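## Task

Place the red earphones in the small chest's bottom drawer and the black earphones in its top drawer, finishing with all drawers closed and the chest still standing upright.

## Robot and tools

Robot: two arms, left_arm and right_arm, each with a parallel gripper. Calibrated bases in the scene frame: left_arm at (+0.001, +0.286, +0.018) m, right_arm at (+0.004, -0.322, +0.016) m, both nearly unrotated. A gripper's fingers extend along its own +z axis and close along its y axis; end_effector_position is the point between the pads, roughly 1 cm short of the tips.

Frame: everything uses the scene frame. Its origin sits at table-top height, halfway between the nominal bases, a little behind the table's near edge. +x points out over the table, +z up, and left_arm is on the +y side (arm names do not match image left/right). Printed hand positions can be a few centimetres off, more at long reach.

Row layout (shared by execute_actions and move): 14 numbers, each in [-1, 1], always for both arms: left_arm dx, dy, dz, rx, ry, rz, opening, then right_arm in the same order. dx..rz are offsets, not poses: they are measured from that arm's Hand target as it stood when the action or move began, along scene axes, with rx, ry, rz forming one rotation vector turning about the Hand target's position. Scale: 1.0 equals 0.6 m or 180 degrees. A translation longer than 1.0 may be shortened. Opening is absolute: +1 fully open (0.094 m), -1 closed. Sending six zeros re-requests the current Hand target; sending 0 as opening is a real command, so repeat the current opening to keep a gripper unchanged.

execute_actions(actions, cameras): actions is a list of actions; each action is up to 15 rows, one per 1/30 s step, and a short table repeats its last row to fill 15 steps. Every row is counted from the action's start, not the previous row; a new action starts from the updated Hand target, so repeating an offset moves further. Images are returned only for an empty actions list or when cameras names them (["all"], a list of names, or []).

move(target, speed, blend, opening_speed, grip_force, blocking, cameras): straight-line paths for both grippers. target is one 14-number row or a list of up to 15 rows; every row is an offset from the same starting Hand targets. speed is m/s, 0.002 to 2.9, default 0.25 (turning capped at twice that in rad/s), one value or one per row. blend in metres rounds corners of a list; 0 stops at each row. opening_speed is per second on the -1..+1 scale, at least 0.2; use it to close gently on squashable items. grip_force is newtons per pad, 10 to 50, persists until changed; lower forces close slowly. blocking=false returns early while the move continues. A move lasts at most 10 s, does not avoid obstacles or the other arm, and grippers lag and overshoot more when fast. The result adds a move: line: done (within 10 mm and 2 degrees), off_target, moving, held or fault, plus limits such as paced (pose clipped) or held (steps withheld).

wait(seconds 0 to 10): lets time pass holding commands; a running move continues. stop: brakes a running move. zoom_image(camera, region [x0, y0, x1, y1], at most 504 by 504 pixels) enlarges part of the latest image. finished_scene(scene 1 or 2) ends the scene irreversibly; call it only once the drawers are shut with the earphones inside.

Cameras, all 672x504: cam_head_left, cam_head_right, cam_high, cam_low, cam_left_wrist, cam_right_wrist.

Results: end_effector_position (m) and end_effector_quat_wxyz; Hand target (the commanded pose after clipping, the base for the next offsets); Tool commands; grip_measured (opening on the -1..+1 scale, reading slightly wide when empty and somewhat narrower than a squeezed part); grip_effort_nm (gripper motor effort, negative closing, not a pad force, with offset); joint positions (last value is opening in metres), joint torques, joint velocities (may say within noise), motor temperatures. Action results also list some intermediate positions.

Controller behaviour: each step limits commanded orientation to 40 degrees from the measured one. Grippers often stop short or sag and tilt, especially far out; check pose after each move, resend the missing distance or re-level the gripper. Tiny moves may not happen or go sideways. An arm blocked by something keeps pushing until commanded back past its gripper.

Joint ranges (rad): waist -2.618 to 3.054, shoulder 0.000 to 3.142, elbow 0.000 to 3.142 (straight at 2.901), wrist pitch -1.571 to 1.571, wrist yaw -1.571 to 1.571, wrist roll -2.094 to 2.094.

Avoid: dropping things or releasing them while moving; letting anything leave the table; fast impacts or hard pressing, especially on the chest, table or fixtures (the bar under the bases, the plate behind it and the low rail, up to about 3 cm above the table, with no warning on contact); any contact between the two arms, grippers or wrist cameras, including one gripper closing on the other's fingers; strain on camera cables; paths near an arm's own base (go around it). Watch heat: MOTOR HOT appears near 75 °C, at 90 °C the arm folds and goes idle, at 100 °C it collapses; stretched-out holding or pushing at unreachable targets heats motors. Loose objects may occasionally be nudged by outside forces; recheck before finishing.

Each tool is called after "Request:" as name(argument=value, ...), one argument or row to a line, values as JSON.

## Session

Request:
execute_actions(
  actions=[],
)

Scene clock: 0.00 s.
left_arm: end_effector_position=(+0.3222, +0.2276, +0.2459) grip_measured=+1.000 grip_effort_nm=n/a end_effector_quat_wxyz=(+0.495, +0.134, +0.851, -0.117) | right_arm: end_effector_position=(+0.3748, -0.2529, +0.3591) grip_measured=+1.000 grip_effort_nm=n/a end_effector_quat_wxyz=(+0.625, -0.040, +0.707, +0.329)
Joint positions: left_arm=[-0.017 0.998 0.798 -0.372 0.341 0.118 0.094] | right_arm=[-0.086 1.078 0.83 0.254 -0.645 0.435 0.094]
Joint velocities: within noise
Joint torques (N m): no reading
Motor temperatures (°C): left_arm=[28 32 29 36 24 26 25] | right_arm=[25 33 36 39 25 24 23]
Heat: left arm: 36 °C; right arm: 39 °C.
Hand target: left_arm +0.3225, +0.2279, +0.2476; +0.495, +0.134, +0.850, -0.116 | right_arm +0.3733, -0.2522, +0.3663; +0.631, -0.045, +0.701, +0.329
Tool commands: left_gripper/opening=+1.0 right_gripper/opening=+1.0

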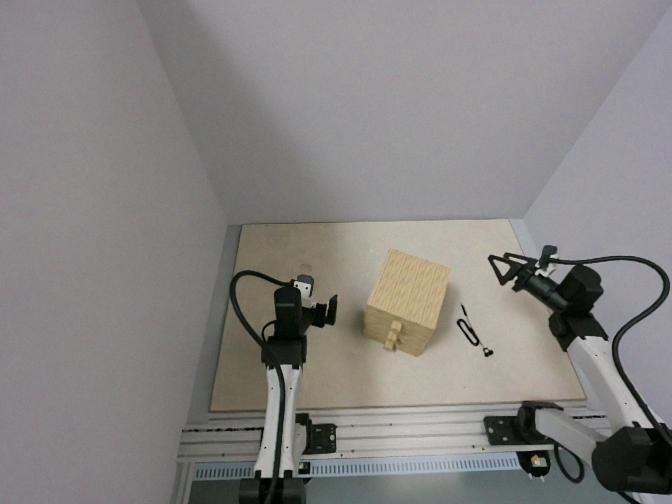

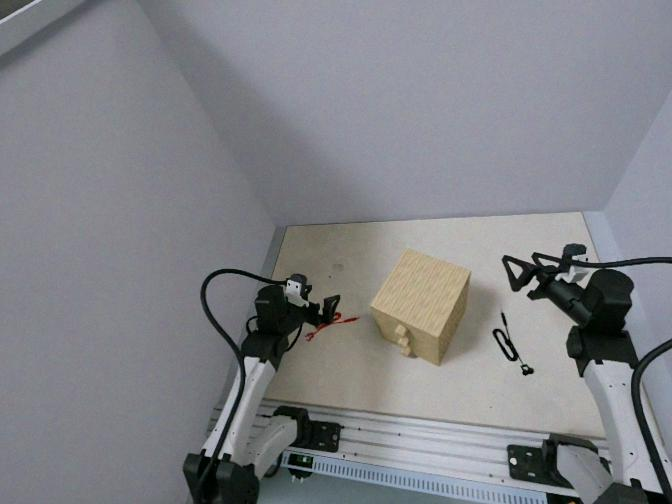

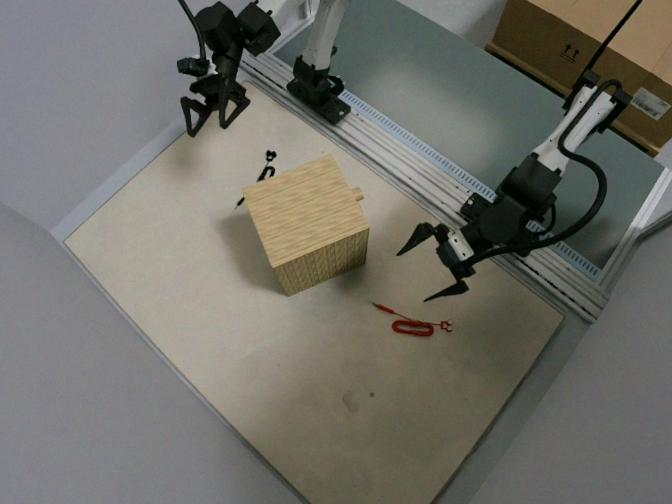

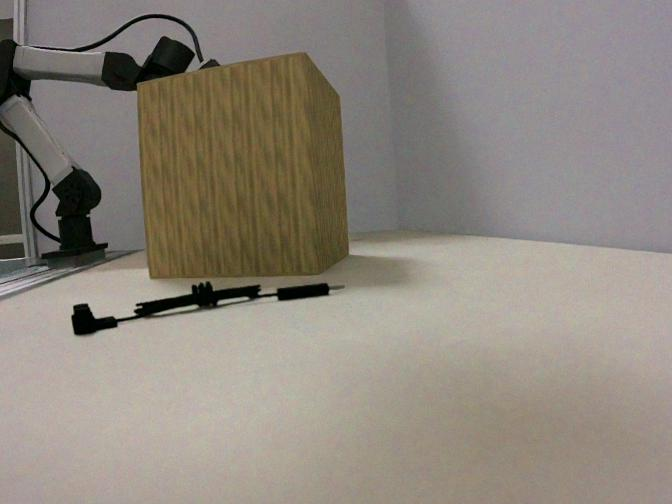

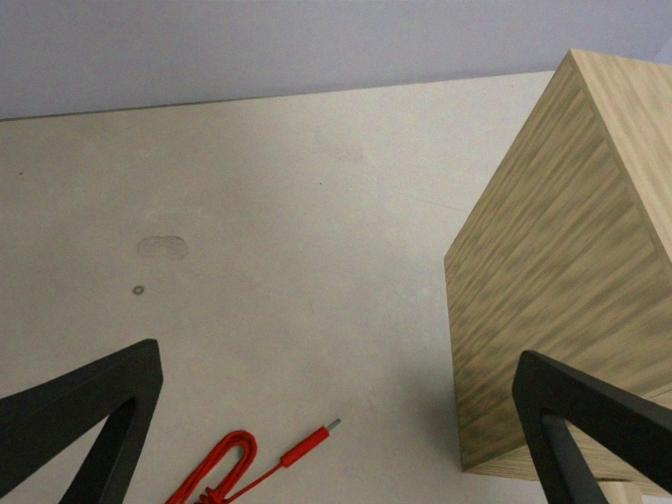

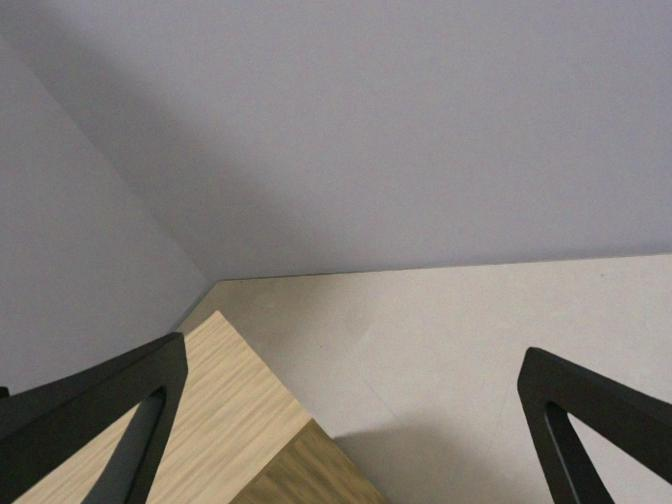

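Request:
zoom_image(
  camera="cam_head_left",
  region=[330, 230, 510, 370],
)

Request:
zoom_image(
  camera="cam_head_right",
  region=[280, 230, 550, 400],
)

Request:
zoom_image(
  camera="cam_high",
  region=[220, 130, 480, 350],
)

Scaled by 2.800 from the camera's 672x504 image, which has a finer 960x720 frame.

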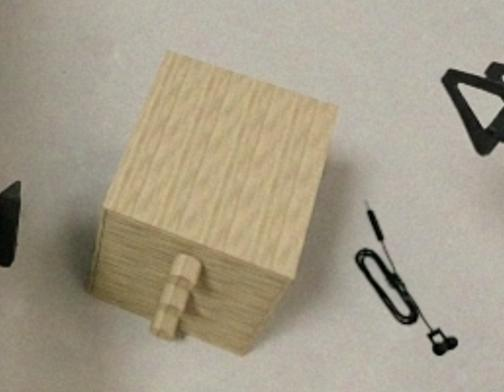

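Scaled by 1.867 from the camera's 672x504 image, which has a finer 960x720 frame.

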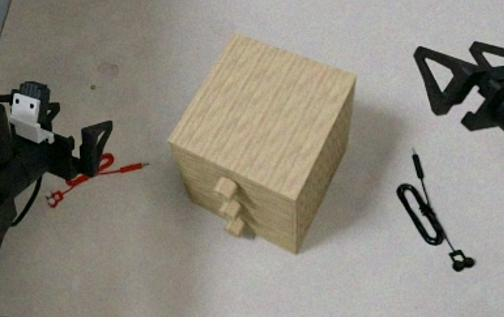

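Scaled by 1.938 from the camera's 672x504 image, which has a finer 960x720 frame.

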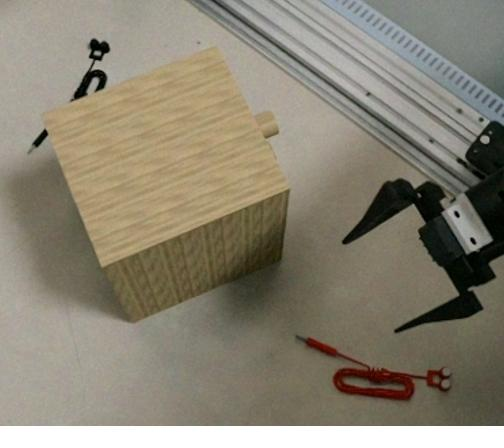

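Request:
move(
  target=[-0.3375,-0.23,0.02,0,0,0,1,-0.105,-0.103,-0.277,-0.233,0.447,-0.032,1],
  cameras=["all"],
)

Scene clock: 58.23 s.
left_arm: end_effector_position=(+0.1192, +0.0913, +0.2490) grip_measured=+1.000 grip_effort_nm=-0.01 end_effector_quat_wxyz=(+0.487, +0.146, +0.854, -0.109) | right_arm: end_effector_position=(+0.3218, -0.3142, +0.1954) grip_measured=+1.000 grip_effort_nm=0.03 end_effector_quat_wxyz=(+0.028, -0.003, +1.000, +0.004)
Joint positions: left_arm=[-1.661 0.913 0.924 -1.105 -0.934 -1.07 0.094] | right_arm=[0.03 1.706 1.68 -1.484 -0.014 0.008 0.094]
Joint torques (N m): left_arm=[-0.49 -0.13 10.58 1.33 -0.86 -0.09] | right_arm=[0.51 -7.2 7.83 -0.27 0.12 0.09]
Motor temperatures (°C): left_arm=[27 31 39 43 24 25 25] | right_arm=[25 33 44 47 25 23 23]
Heat: left arm: 43 °C; right arm: 47 °C.
Hand target: left_arm +0.1199, +0.0899, +0.2596; +0.495, +0.134, +0.851, -0.116 | right_arm +0.3103, -0.3140, +0.2001; +0.001, +0.001, +1.000, +0.000
Off the commanded pose: left_arm 0.011 m, 2 deg | right_arm 0.012 m, 3 deg.
joint sent to its limit (right arm) — joint 4 (wrist pitch), lower limit. The joint targets still meet the commanded pose.
move: off_target (left_arm, right_arm)

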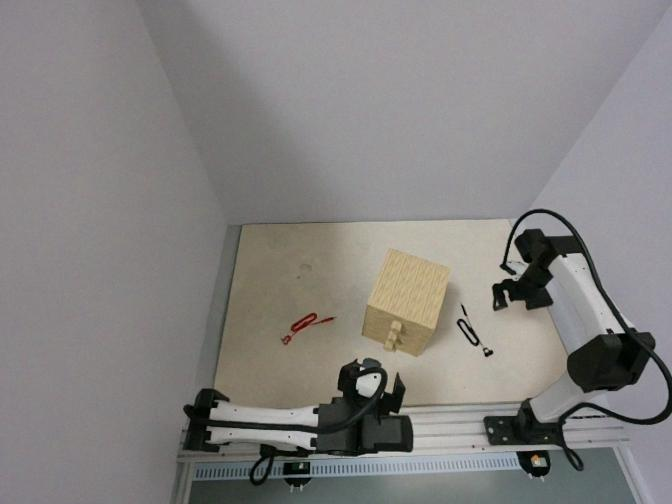

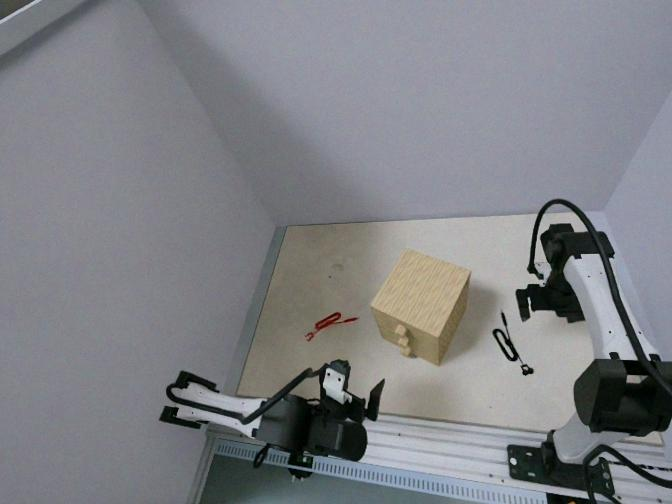

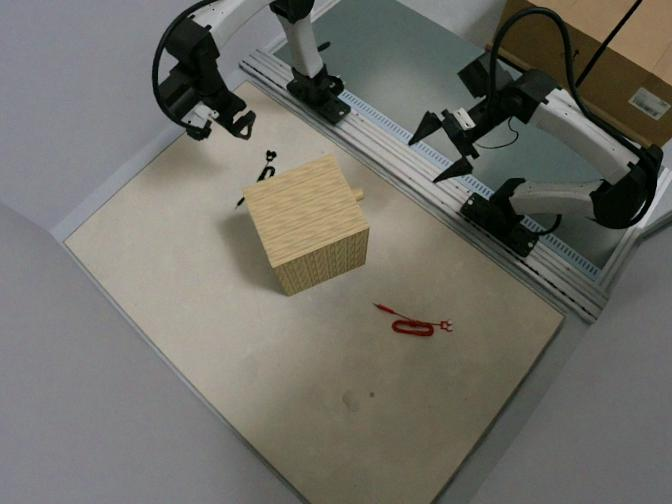

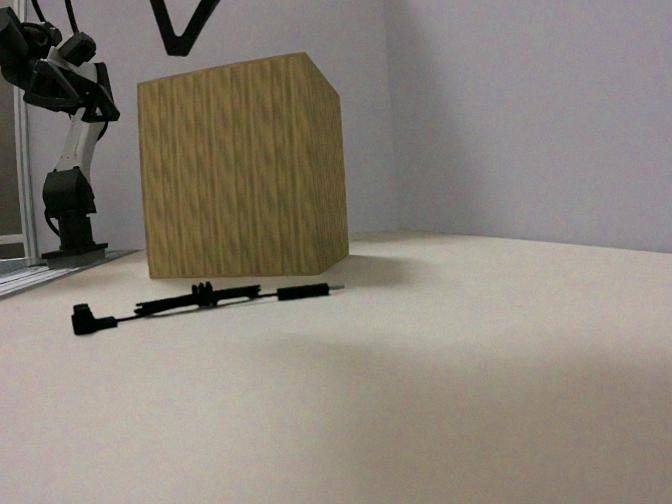

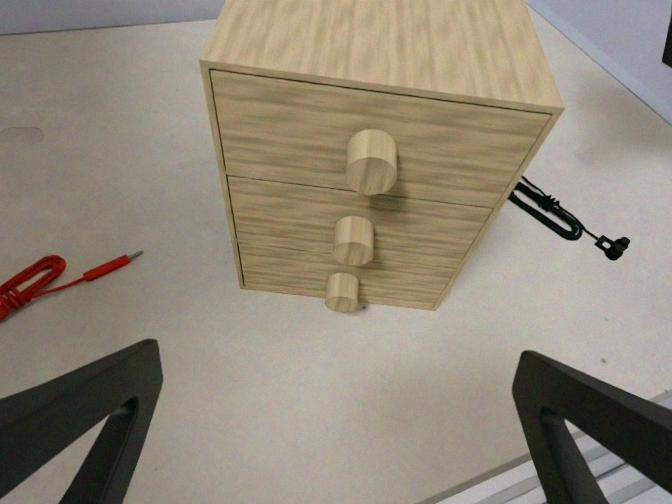

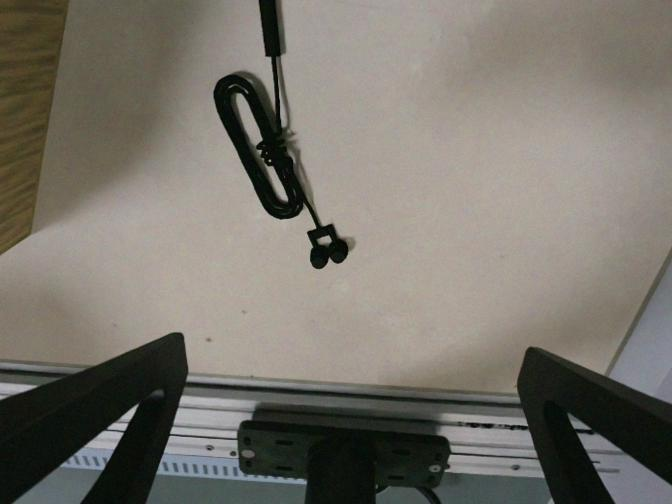

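Request:
move(
  target=[0.087,-0.06,-0.1,0,0,0,1,0,0.082,-0.125,0,0,0.1,1],
  cameras=["cam_left_wrist","cam_right_wrist"],
)

Scene clock: 116.37 s.
left_arm: end_effector_position=(+0.1696, +0.0516, +0.2077) grip_measured=+1.000 grip_effort_nm=-0.01 end_effector_quat_wxyz=(+0.496, +0.130, +0.849, -0.127) | right_arm: end_effector_position=(+0.3146, -0.2640, +0.1308) grip_measured=+1.000 grip_effort_nm=0.03 end_effector_quat_wxyz=(+0.013, -0.149, +0.989, +0.004)
Joint positions: left_arm=[-1.376 0.98 0.706 -0.509 -0.775 -0.726 0.094] | right_arm=[0.193 1.706 1.424 -1.259 -0.012 -0.123 0.094]
Joint torques (N m): left_arm=[0.73 -1.25 6.78 2.24 -0.49 0.23] | right_arm=[0.34 -7.19 4.53 0.39 0.1 -0.13]
Motor temperatures (°C): left_arm=[27 30 41 40 25 25 25] | right_arm=[25 37 47 39 25 23 23]
Heat: left arm: 41 °C; right arm: 47 °C.
Hand target: left_arm +0.1722, +0.0540, +0.1995; +0.495, +0.134, +0.851, -0.116 | right_arm +0.3102, -0.2648, +0.1250; +0.000, -0.156, +0.988, +0.000
Off the commanded pose: left_arm 0.009 m, 1 deg | right_arm 0.007 m, 2 deg.
move: done
Images, in order (width x height): cam_left_wrist 672x504, cam_right_wrist 672x504.

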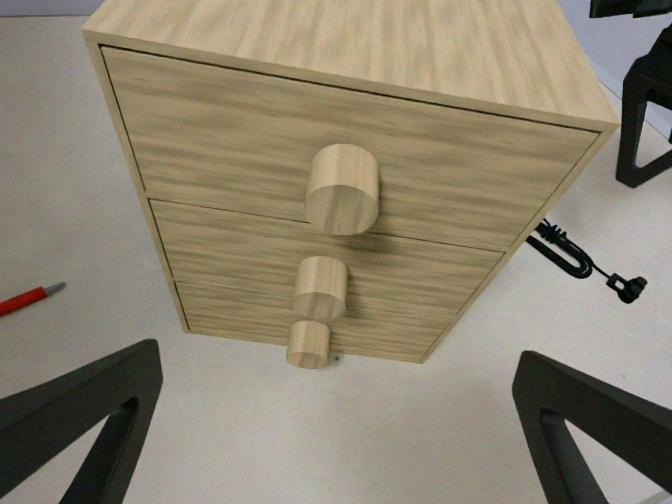

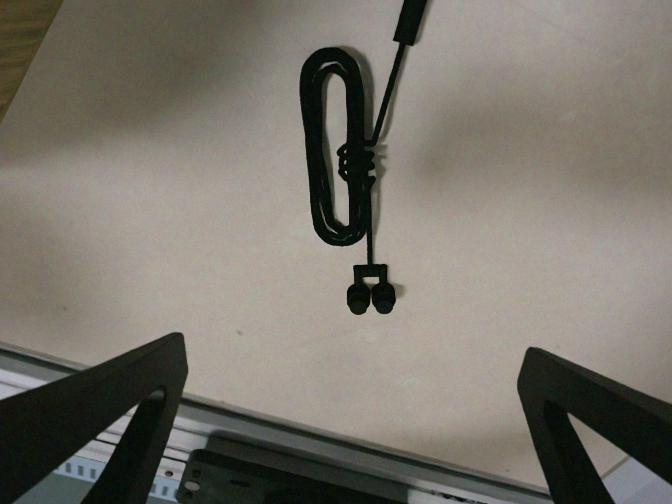

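Request:
move(
  target=[0.105,-0.045,-0.015,0,0,0,1,0.041,0.013,-0.193,0,0,0,1],
  speed=0.15,
  cameras=["cam_left_wrist","cam_right_wrist","cam_low"],
)

Scene clock: 147.37 s.
left_arm: end_effector_position=(+0.2308, +0.0284, +0.1893) grip_measured=+1.000 grip_effort_nm=-0.01 end_effector_quat_wxyz=(+0.491, +0.134, +0.852, -0.118) | right_arm: end_effector_position=(+0.3329, -0.2589, +0.0146) grip_measured=+1.000 grip_effort_nm=0.04 end_effector_quat_wxyz=(-0.004, -0.153, +0.988, +0.001)
Joint positions: left_arm=[-1.129 1.176 0.706 -0.202 -0.591 -0.515 0.094] | right_arm=[0.203 1.918 1.214 -0.87 -0.006 -0.123 0.094]
Joint torques (N m): left_arm=[0.79 -2.36 9.22 2.52 -0.37 0.28] | right_arm=[0.49 -8.36 4.16 0.67 0.06 -0.02]
Heat: left arm: 41 °C; right arm: 43 °C.
Hand target: left_arm +0.2351, +0.0270, +0.1905; +0.495, +0.134, +0.851, -0.116 | right_arm +0.3348, -0.2570, +0.0092; +0.000, -0.156, +0.988, +0.000
Off the commanded pose: left_arm 0.005 m, 1 deg | right_arm 0.006 m, 1 deg.
move: done
Images, in order (width x height): cam_low 672x504, cam_left_wrist 672x504, cam_right_wrist 672x504.

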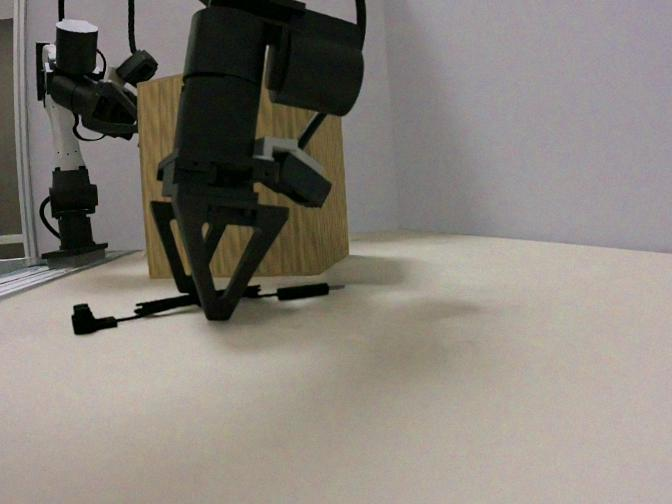

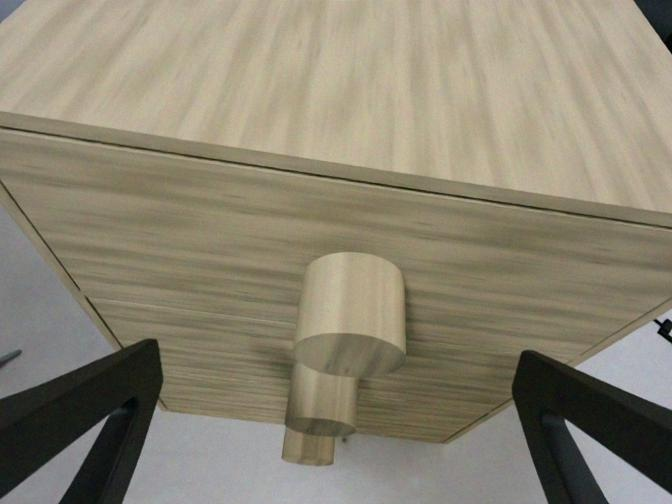

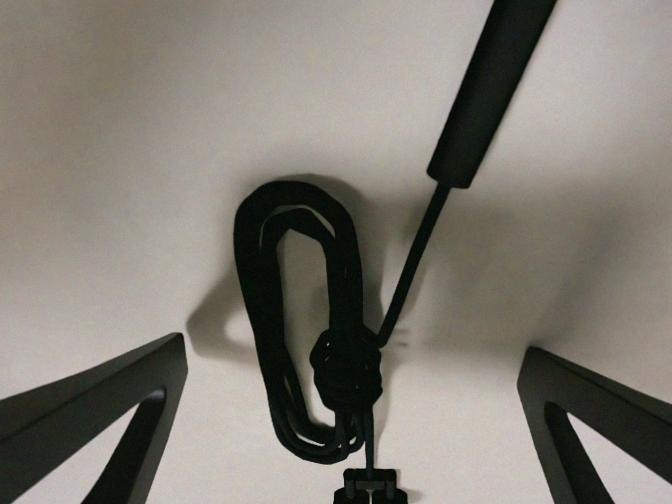

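Request:
move(
  target=[
    [0.028,-0.02,-0.013,0,0,0,1,0,0,-0.006,0,0,0,1],
    [0.028,-0.02,-0.013,0,0,0,-0.7,0,0,-0.006,0,0,0,-1],
  ],
  grip_force=[50, 35],
  cameras=["cam_left_wrist","cam_right_wrist"],
)

Scene clock: 165.97 s.
left_arm: end_effector_position=(+0.2453, +0.0197, +0.1746) grip_measured=-0.437 grip_effort_nm=-1.04 end_effector_quat_wxyz=(+0.487, +0.137, +0.855, -0.113) | right_arm: end_effector_position=(+0.3436, -0.2588, +0.0147) grip_measured=-0.841 grip_effort_nm=-0.66 end_effector_quat_wxyz=(+0.017, -0.153, +0.988, -0.004)
Joint positions: left_arm=[-1.091 1.262 0.706 -0.117 -0.56 -0.488 0.026] | right_arm=[0.203 1.918 1.214 -0.827 0.004 -0.123 0.007]
Joint torques (N m): left_arm=[0.77 -2.81 10.74 2.53 -0.36 0.27] | right_arm=[0.4 -7.95 3.69 0.45 -0.05 -0.02]
Motor temperatures (°C): left_arm=[27 30 42 45 25 24 25] | right_arm=[25 39 41 37 25 23 23]
Heat: left arm: 45 °C; right arm: 41 °C.
Hand target: left_arm +0.2519, +0.0149, +0.1828; +0.495, +0.134, +0.851, -0.116 | right_arm +0.3348, -0.2570, +0.0056; +0.000, -0.156, +0.988, +0.000
Off the commanded pose: left_arm 0.011 m, 1 deg | right_arm 0.013 m, 2 deg.
grip_force (N): 50, 35
move: off_target (left_arm, right_arm); target 2's new opening was sent with left_arm's hand 0.012 m and 1 deg from that target
Images, in order (width x height): cam_left_wrist 672x504, cam_right_wrist 672x504.

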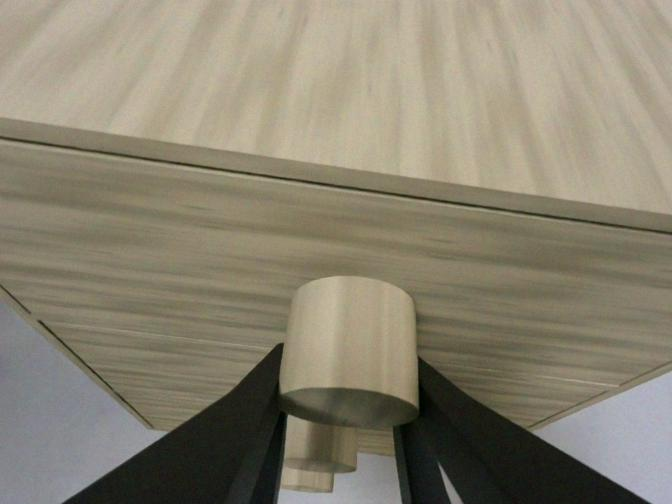

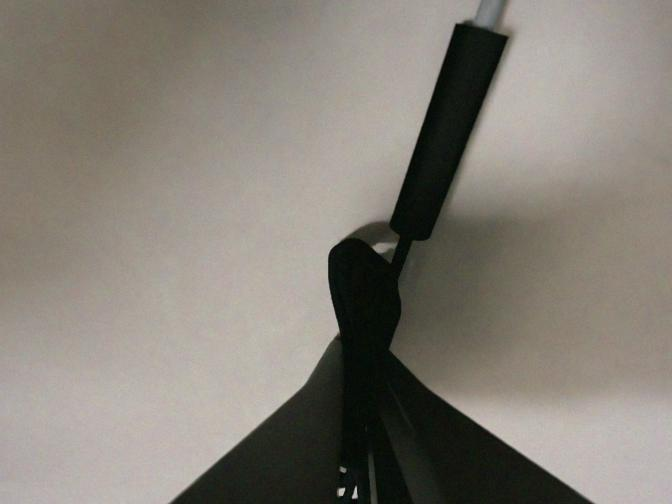

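Request:
move(
  target=[-0.193,0.097,0.012,0,0,0,-0.7,0,0,0.55,0,0,0.0,-1],
  speed=0.15,
  cameras=["all"],
)

Scene clock: 180.63 s.
left_arm: end_effector_position=(+0.1329, +0.0708, +0.1771) grip_measured=-0.438 grip_effort_nm=-1.04 end_effector_quat_wxyz=(+0.477, +0.148, +0.859, -0.114) | right_arm: end_effector_position=(+0.3530, -0.2554, +0.3330) grip_measured=-0.858 grip_effort_nm=-0.72 end_effector_quat_wxyz=(+0.256, -0.148, +0.955, +0.003)
Joint positions: left_arm=[-1.563 0.936 0.64 -0.693 -0.86 -0.941 0.026] | right_arm=[0.203 1.616 2.047 -1.479 0.004 -0.123 0.007]
Joint torques (N m): left_arm=[-0.54 -2.48 9.92 1.56 -1.03 0.01] | right_arm=[0.14 -7.57 6.93 0.71 -0.03 -0.05]
Heat: left arm: 47 °C; right arm: 41 °C.
Hand target: left_arm +0.1361, +0.0731, +0.1901; +0.495, +0.134, +0.850, -0.116 | right_arm +0.3348, -0.2571, +0.3357; +0.001, -0.156, +0.988, +0.000
Off the commanded pose: left_arm 0.013 m, 3 deg | right_arm 0.018 m, 30 deg.
joint sent to its limit (right arm) — joint 4 (wrist pitch), lower limit. The joint targets are off in orientation, not in position.
grip_force (N): 50, 35
move: off_target (left_arm, right_arm)

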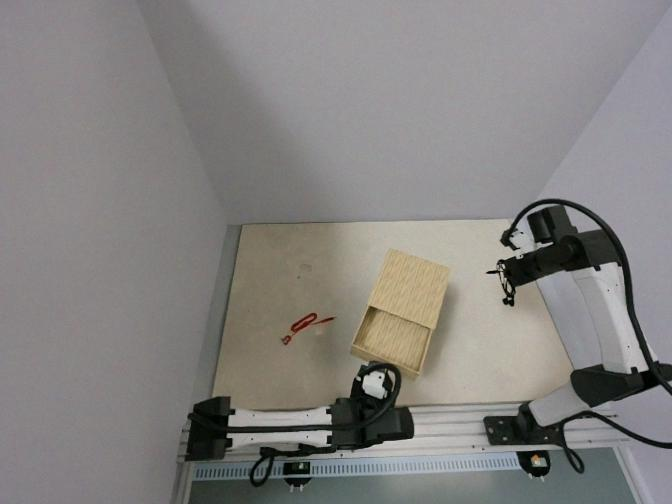

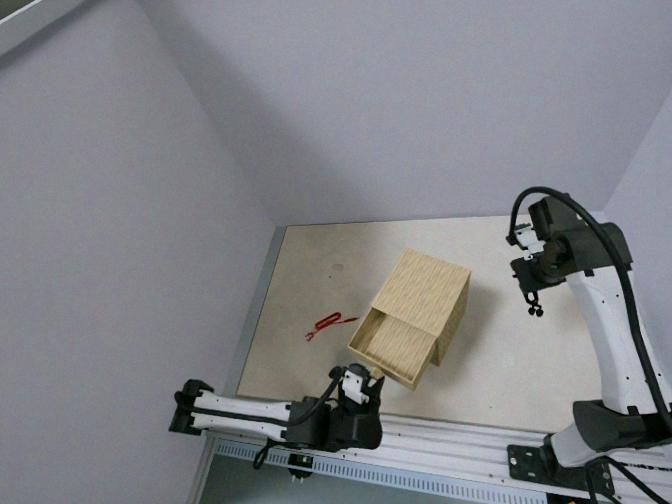

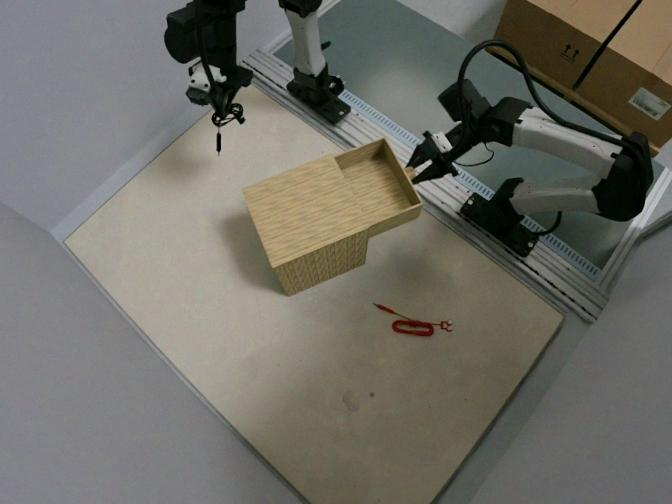

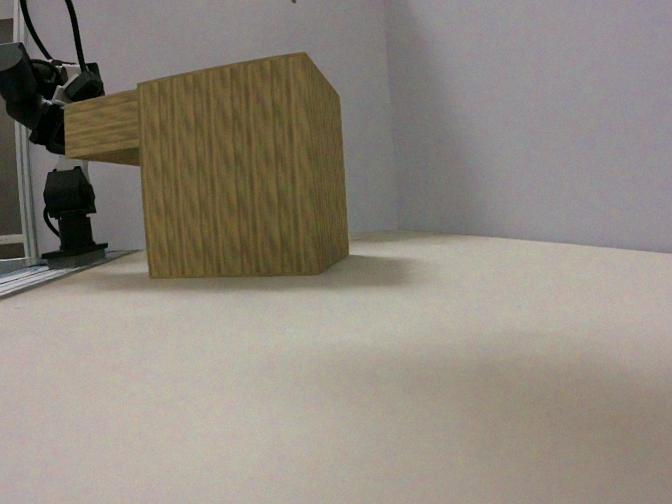

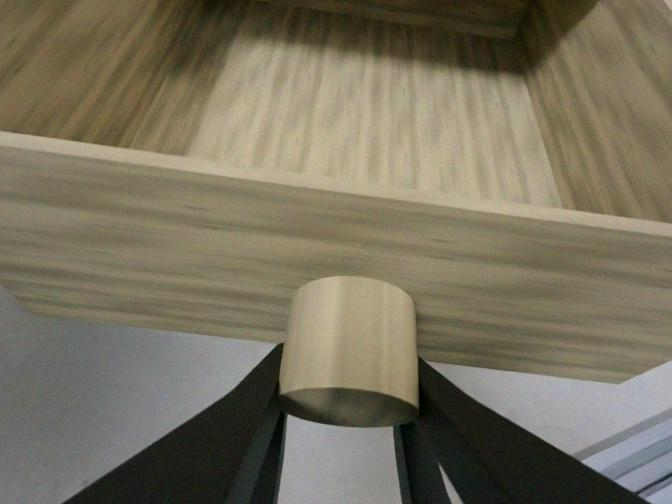

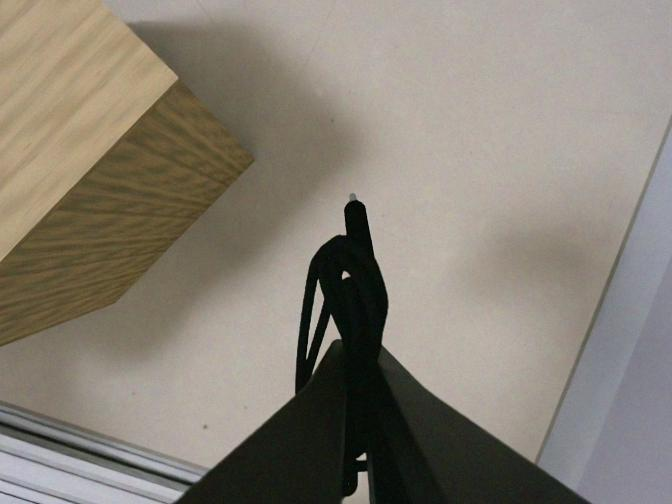

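Request:
move(
  target=[0,0,0,0,0,0,-0.7,-0.208,0.502,0.024,0,0,0.25,-1],
  cameras=["cam_head_left","cam_head_right","cam_high","cam_left_wrist","cam_right_wrist"],
)

Scene clock: 201.07 s.
left_arm: end_effector_position=(+0.1329, +0.0708, +0.1771) grip_measured=-0.438 grip_effort_nm=-1.04 end_effector_quat_wxyz=(+0.477, +0.147, +0.859, -0.114) | right_arm: end_effector_position=(+0.2178, +0.0554, +0.3549) grip_measured=-0.858 grip_effort_nm=-0.72 end_effector_quat_wxyz=(+0.274, -0.495, +0.812, +0.145)
Joint positions: left_arm=[-1.563 0.936 0.64 -0.694 -0.86 -0.942 0.026] | right_arm=[1.08 1.898 2.442 -1.478 0.017 -0.037 0.007]
Joint torques (N m): left_arm=[-0.51 -2.47 9.94 1.55 -1.03 0.02] | right_arm=[-0.03 -8.34 6.99 0.92 -0.03 -0.06]
Heat: left arm: 45 °C; right arm: 42 °C.
Hand target: left_arm +0.1361, +0.0731, +0.1901; +0.495, +0.134, +0.850, -0.116 | right_arm +0.2099, +0.0442, +0.3501; +0.000, -0.522, +0.853, +0.000
Off the commanded pose: left_arm 0.014 m, 3 deg | right_arm 0.015 m, 36 deg.
joint sent to its limit (right arm) — joint 4 (wrist pitch), lower limit. The joint targets are off in orientation, not in position.
grip_force (N): 50, 35
move: off_target (left_arm, right_arm)
Images, in order (width x height): cam_head_left 672x504, cam_head_right 672x504, cam_high 672x504, cam_left_wrist 672x504, cam_right_wrist 672x504.

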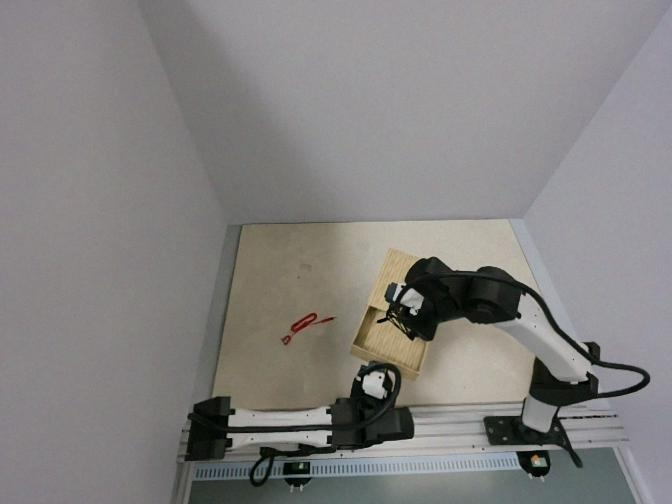

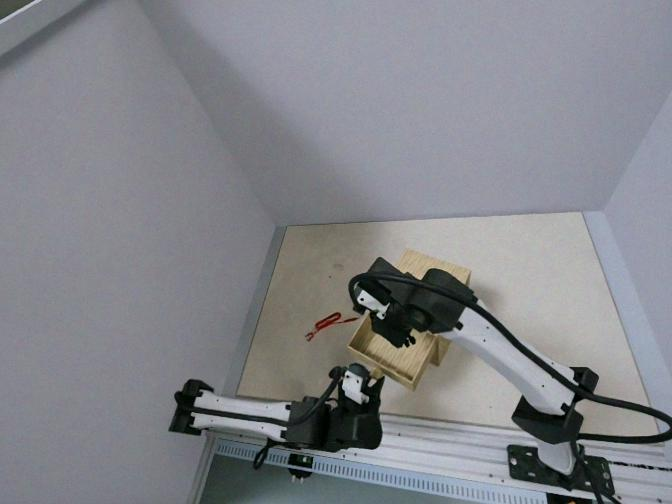

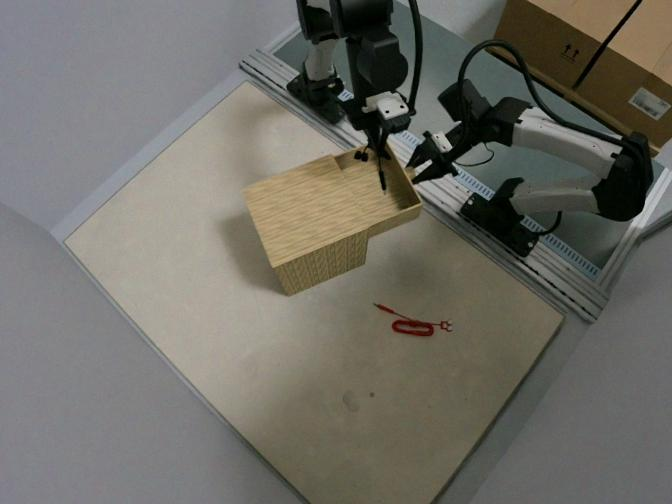

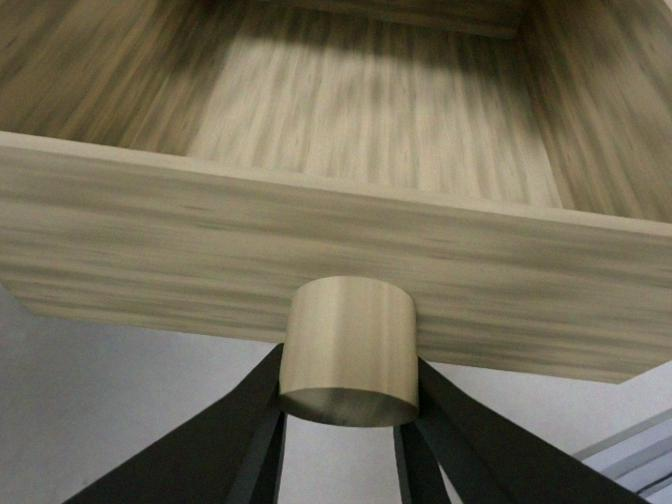

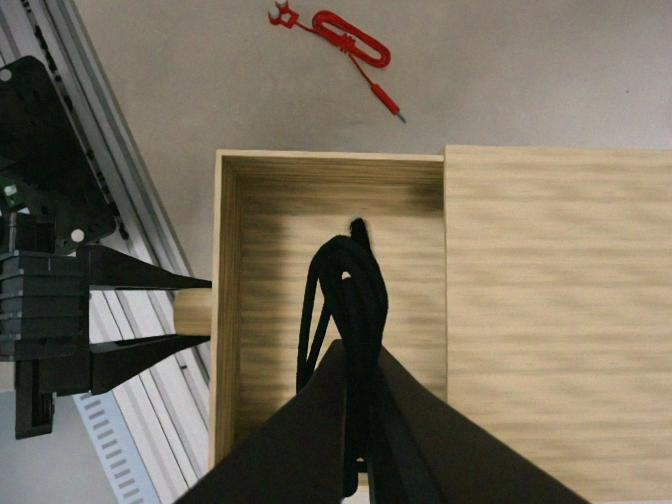

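Request:
move(
  target=[0,0,0,0,0,0,-0.7,-0.005,0.018,-0.197,0,0,0,-1],
  cameras=["cam_high","cam_head_right","cam_low","cam_right_wrist"],
  speed=0.15,
)

Scene clock: 217.17 s.
left_arm: end_effector_position=(+0.1329, +0.0709, +0.1771) grip_measured=-0.438 grip_effort_nm=-1.04 end_effector_quat_wxyz=(+0.477, +0.147, +0.859, -0.114) | right_arm: end_effector_position=(+0.2206, +0.0689, +0.2453) grip_measured=-0.858 grip_effort_nm=-0.72 end_effector_quat_wxyz=(+0.147, -0.516, +0.840, +0.075)
Joint positions: left_arm=[-1.563 0.936 0.64 -0.694 -0.86 -0.942 0.026] | right_arm=[1.089 2.04 2.286 -1.479 0.015 -0.033 0.007]
Joint torques (N m): left_arm=[-0.5 -2.47 9.95 1.55 -1.03 0.03] | right_arm=[0.65 -9.85 4.51 0.32 -0.05 0.1]
Heat: left arm: 46 °C; right arm: 43 °C.
Hand target: left_arm +0.1361, +0.0731, +0.1901; +0.495, +0.134, +0.850, -0.116 | right_arm +0.2071, +0.0550, +0.2319; +0.000, -0.522, +0.853, +0.000
Off the commanded pose: left_arm 0.014 m, 3 deg | right_arm 0.024 m, 19 deg.
joint sent to its limit (right arm) — joint 4 (wrist pitch), lower limit. The joint targets are off in orientation, not in position.
grip_force (N): 50, 35
move: off_target (left_arm, right_arm)
Images, in order (width x height): cam_head_right 672x504, cam_high 672x504, cam_low 672x504, cam_right_wrist 672x504.

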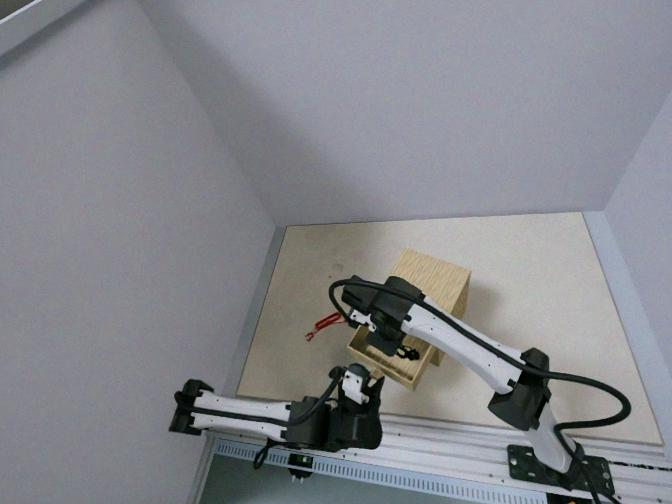

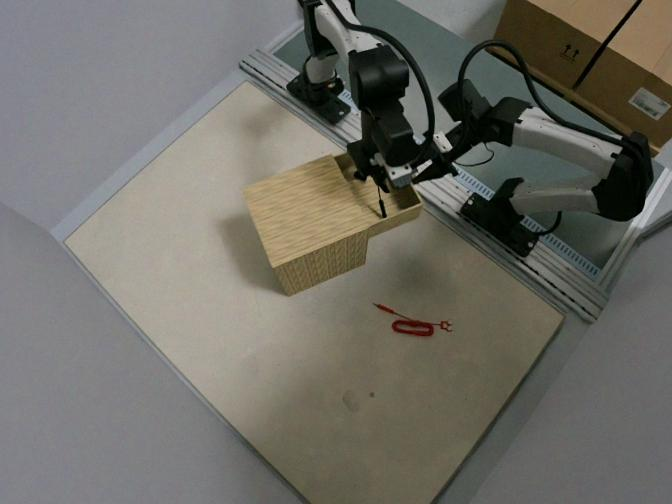

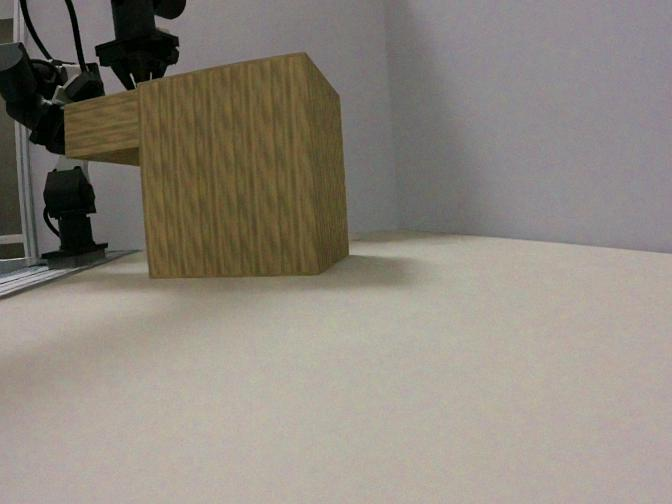

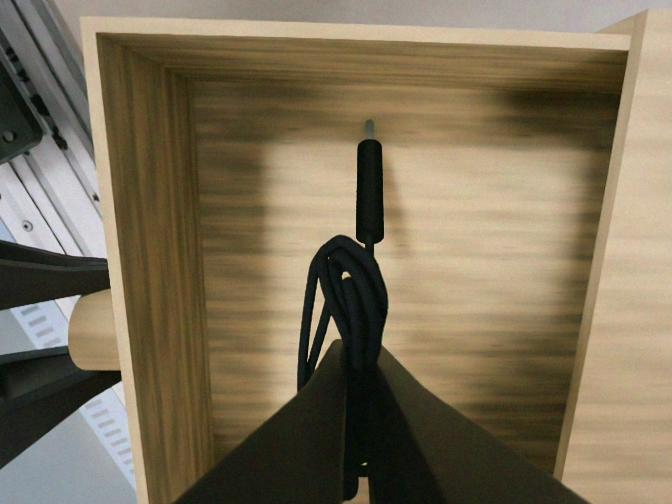

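Request:
move(
  target=[
    [0,0,0,0,0,0,-0.7,-0.01,-0.02,-0.06,0,0,0,-1],
    [0,0,0,0,0,0,-0.7,-0.01,-0.02,-0.06,0,0,0,-0.3],
    [0,0,0,0,0,0,-0.7,-0.01,-0.02,0.2,0,0,0,-0.3],
  ],
  cameras=["cam_high","cam_right_wrist"],
  speed=0.15,
)

Scene clock: 235.70 s.
left_arm: end_effector_position=(+0.1329, +0.0710, +0.1770) grip_measured=-0.438 grip_effort_nm=-1.03 end_effector_quat_wxyz=(+0.477, +0.147, +0.859, -0.113) | right_arm: end_effector_position=(+0.2144, +0.0587, +0.3466) grip_measured=-0.302 grip_effort_nm=0.14 end_effector_quat_wxyz=(+0.262, -0.498, +0.814, +0.144)
Joint positions: left_arm=[-1.563 0.936 0.64 -0.695 -0.86 -0.942 0.026] | right_arm=[1.089 1.905 2.426 -1.478 0.012 -0.032 0.033]
Joint torques (N m): left_arm=[-0.51 -2.45 9.95 1.56 -1.03 0.03] | right_arm=[0.68 -10.66 6.68 0.88 0 0.05]
Motor temperatures (°C): left_arm=[27 30 47 41 26 24 28] | right_arm=[25 46 41 35 25 22 24]
Heat: left arm: 47 °C; right arm: 46 °C.
Hand target: left_arm +0.1361, +0.0731, +0.1901; +0.495, +0.134, +0.851, -0.116 | right_arm +0.2010, +0.0429, +0.3521; +0.001, -0.522, +0.853, +0.001
Off the commanded pose: left_arm 0.014 m, 3 deg | right_arm 0.021 m, 35 deg.
joint sent to its limit (right arm) — joint 4 (wrist pitch), lower limit. The joint targets are off in orientation, not in position.
grip_force (N): 50, 35
move: off_target (left_arm, right_arm); target 2's new opening was sent with right_arm's hand 0.023 m and 12 deg from that target
Images, in order (width x height): cam_high 672x504, cam_right_wrist 672x504.

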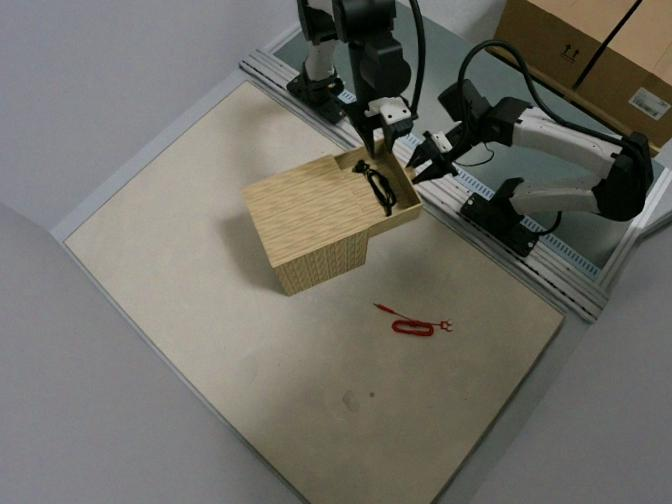

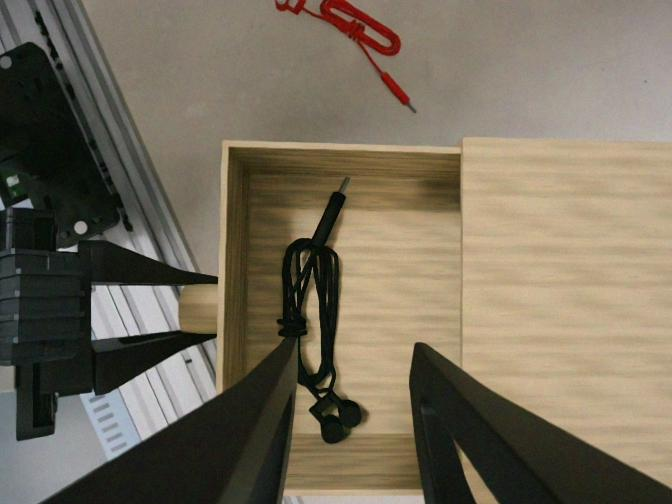

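Request:
move(
  target=[
    [0.198,-0.0995,-0.012,0,0,0,-0.7,0.215,-0.505,0,0,0,-0.25,-0.3],
    [0.198,-0.0995,-0.012,0,0,0,0.6,0.215,-0.505,0,0,0,-0.25,-0.3],
    [0.094,-0.047,-0.012,0,0,0,0.6,0.215,-0.505,0,0,0,-0.25,-0.3],
    [0.094,-0.047,-0.195,0.0194,0.052,0,0.6,0.215,-0.505,0,0,0,-0.25,-0.3],
  ],
  cameras=["cam_high","cam_left_wrist","cam_head_left"],
  speed=0.17,
)

Scene clock: 272.67 s.
left_arm: end_effector_position=(+0.1907, +0.0402, +0.0797) grip_measured=+0.598 grip_effort_nm=0.11 end_effector_quat_wxyz=(+0.422, +0.146, +0.889, -0.105) | right_arm: end_effector_position=(+0.3439, -0.2562, +0.3595) grip_measured=-0.302 grip_effort_nm=0.14 end_effector_quat_wxyz=(+0.295, -0.143, +0.945, +0.016)
Joint positions: left_arm=[-1.235 1.296 0.456 -0.039 -0.576 -0.686 0.075] | right_arm=[0.192 1.567 2.078 -1.478 -0.02 -0.119 0.033]
Joint torques (N m): left_arm=[0.79 -2.47 6.17 2.21 -0.44 -0.01] | right_arm=[0.09 -5.45 6.13 0.86 0.11 -0.13]
Heat: left arm: 47 °C; right arm: 49 °C.
Hand target: left_arm +0.1926, +0.0450, +0.0730; +0.420, +0.139, +0.891, -0.100 | right_arm +0.3300, -0.2601, +0.3521; +0.001, -0.156, +0.988, +0.000
Off the commanded pose: left_arm 0.008 m, 1 deg | right_arm 0.016 m, 34 deg.
joint sent to its limit (right arm) — joint 4 (wrist pitch), lower limit. The joint targets are off in orientation, not in position.
grip_force (N): 50, 35
move: off_target (right_arm); target 2's new opening was sent with left_arm's hand 0.014 m and 1 deg from that target
Images, in order (width x height): cam_head_left 672x504, cam_high 672x504, cam_left_wrist 672x504.

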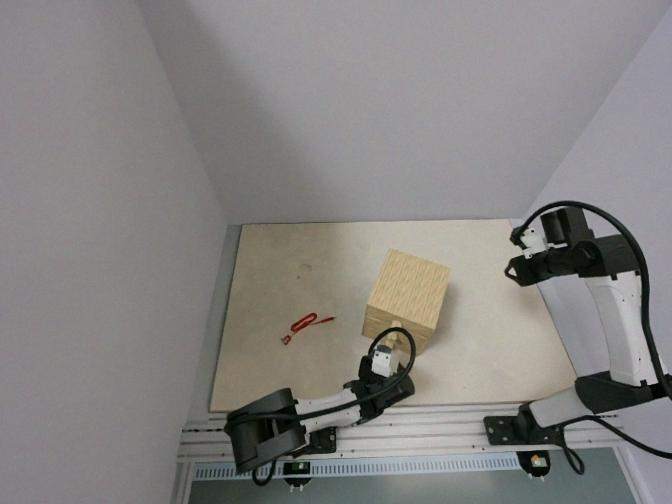

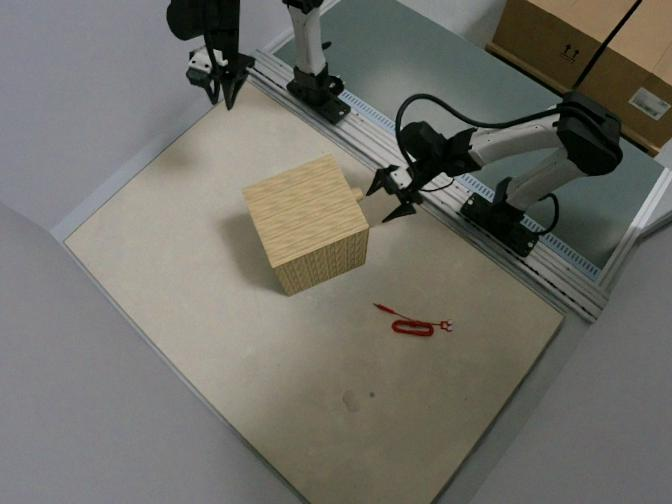

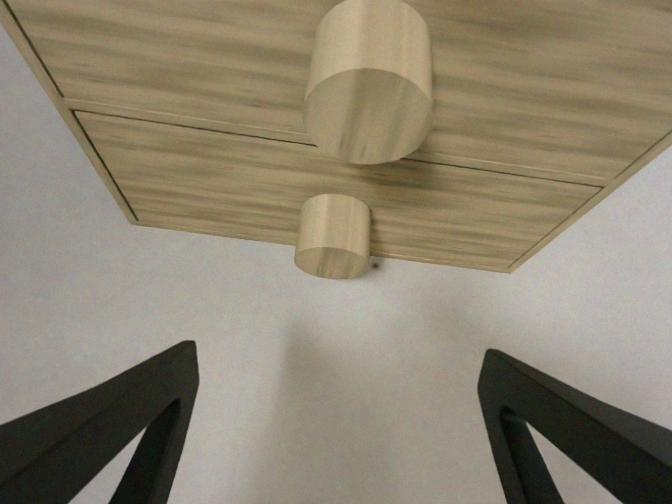

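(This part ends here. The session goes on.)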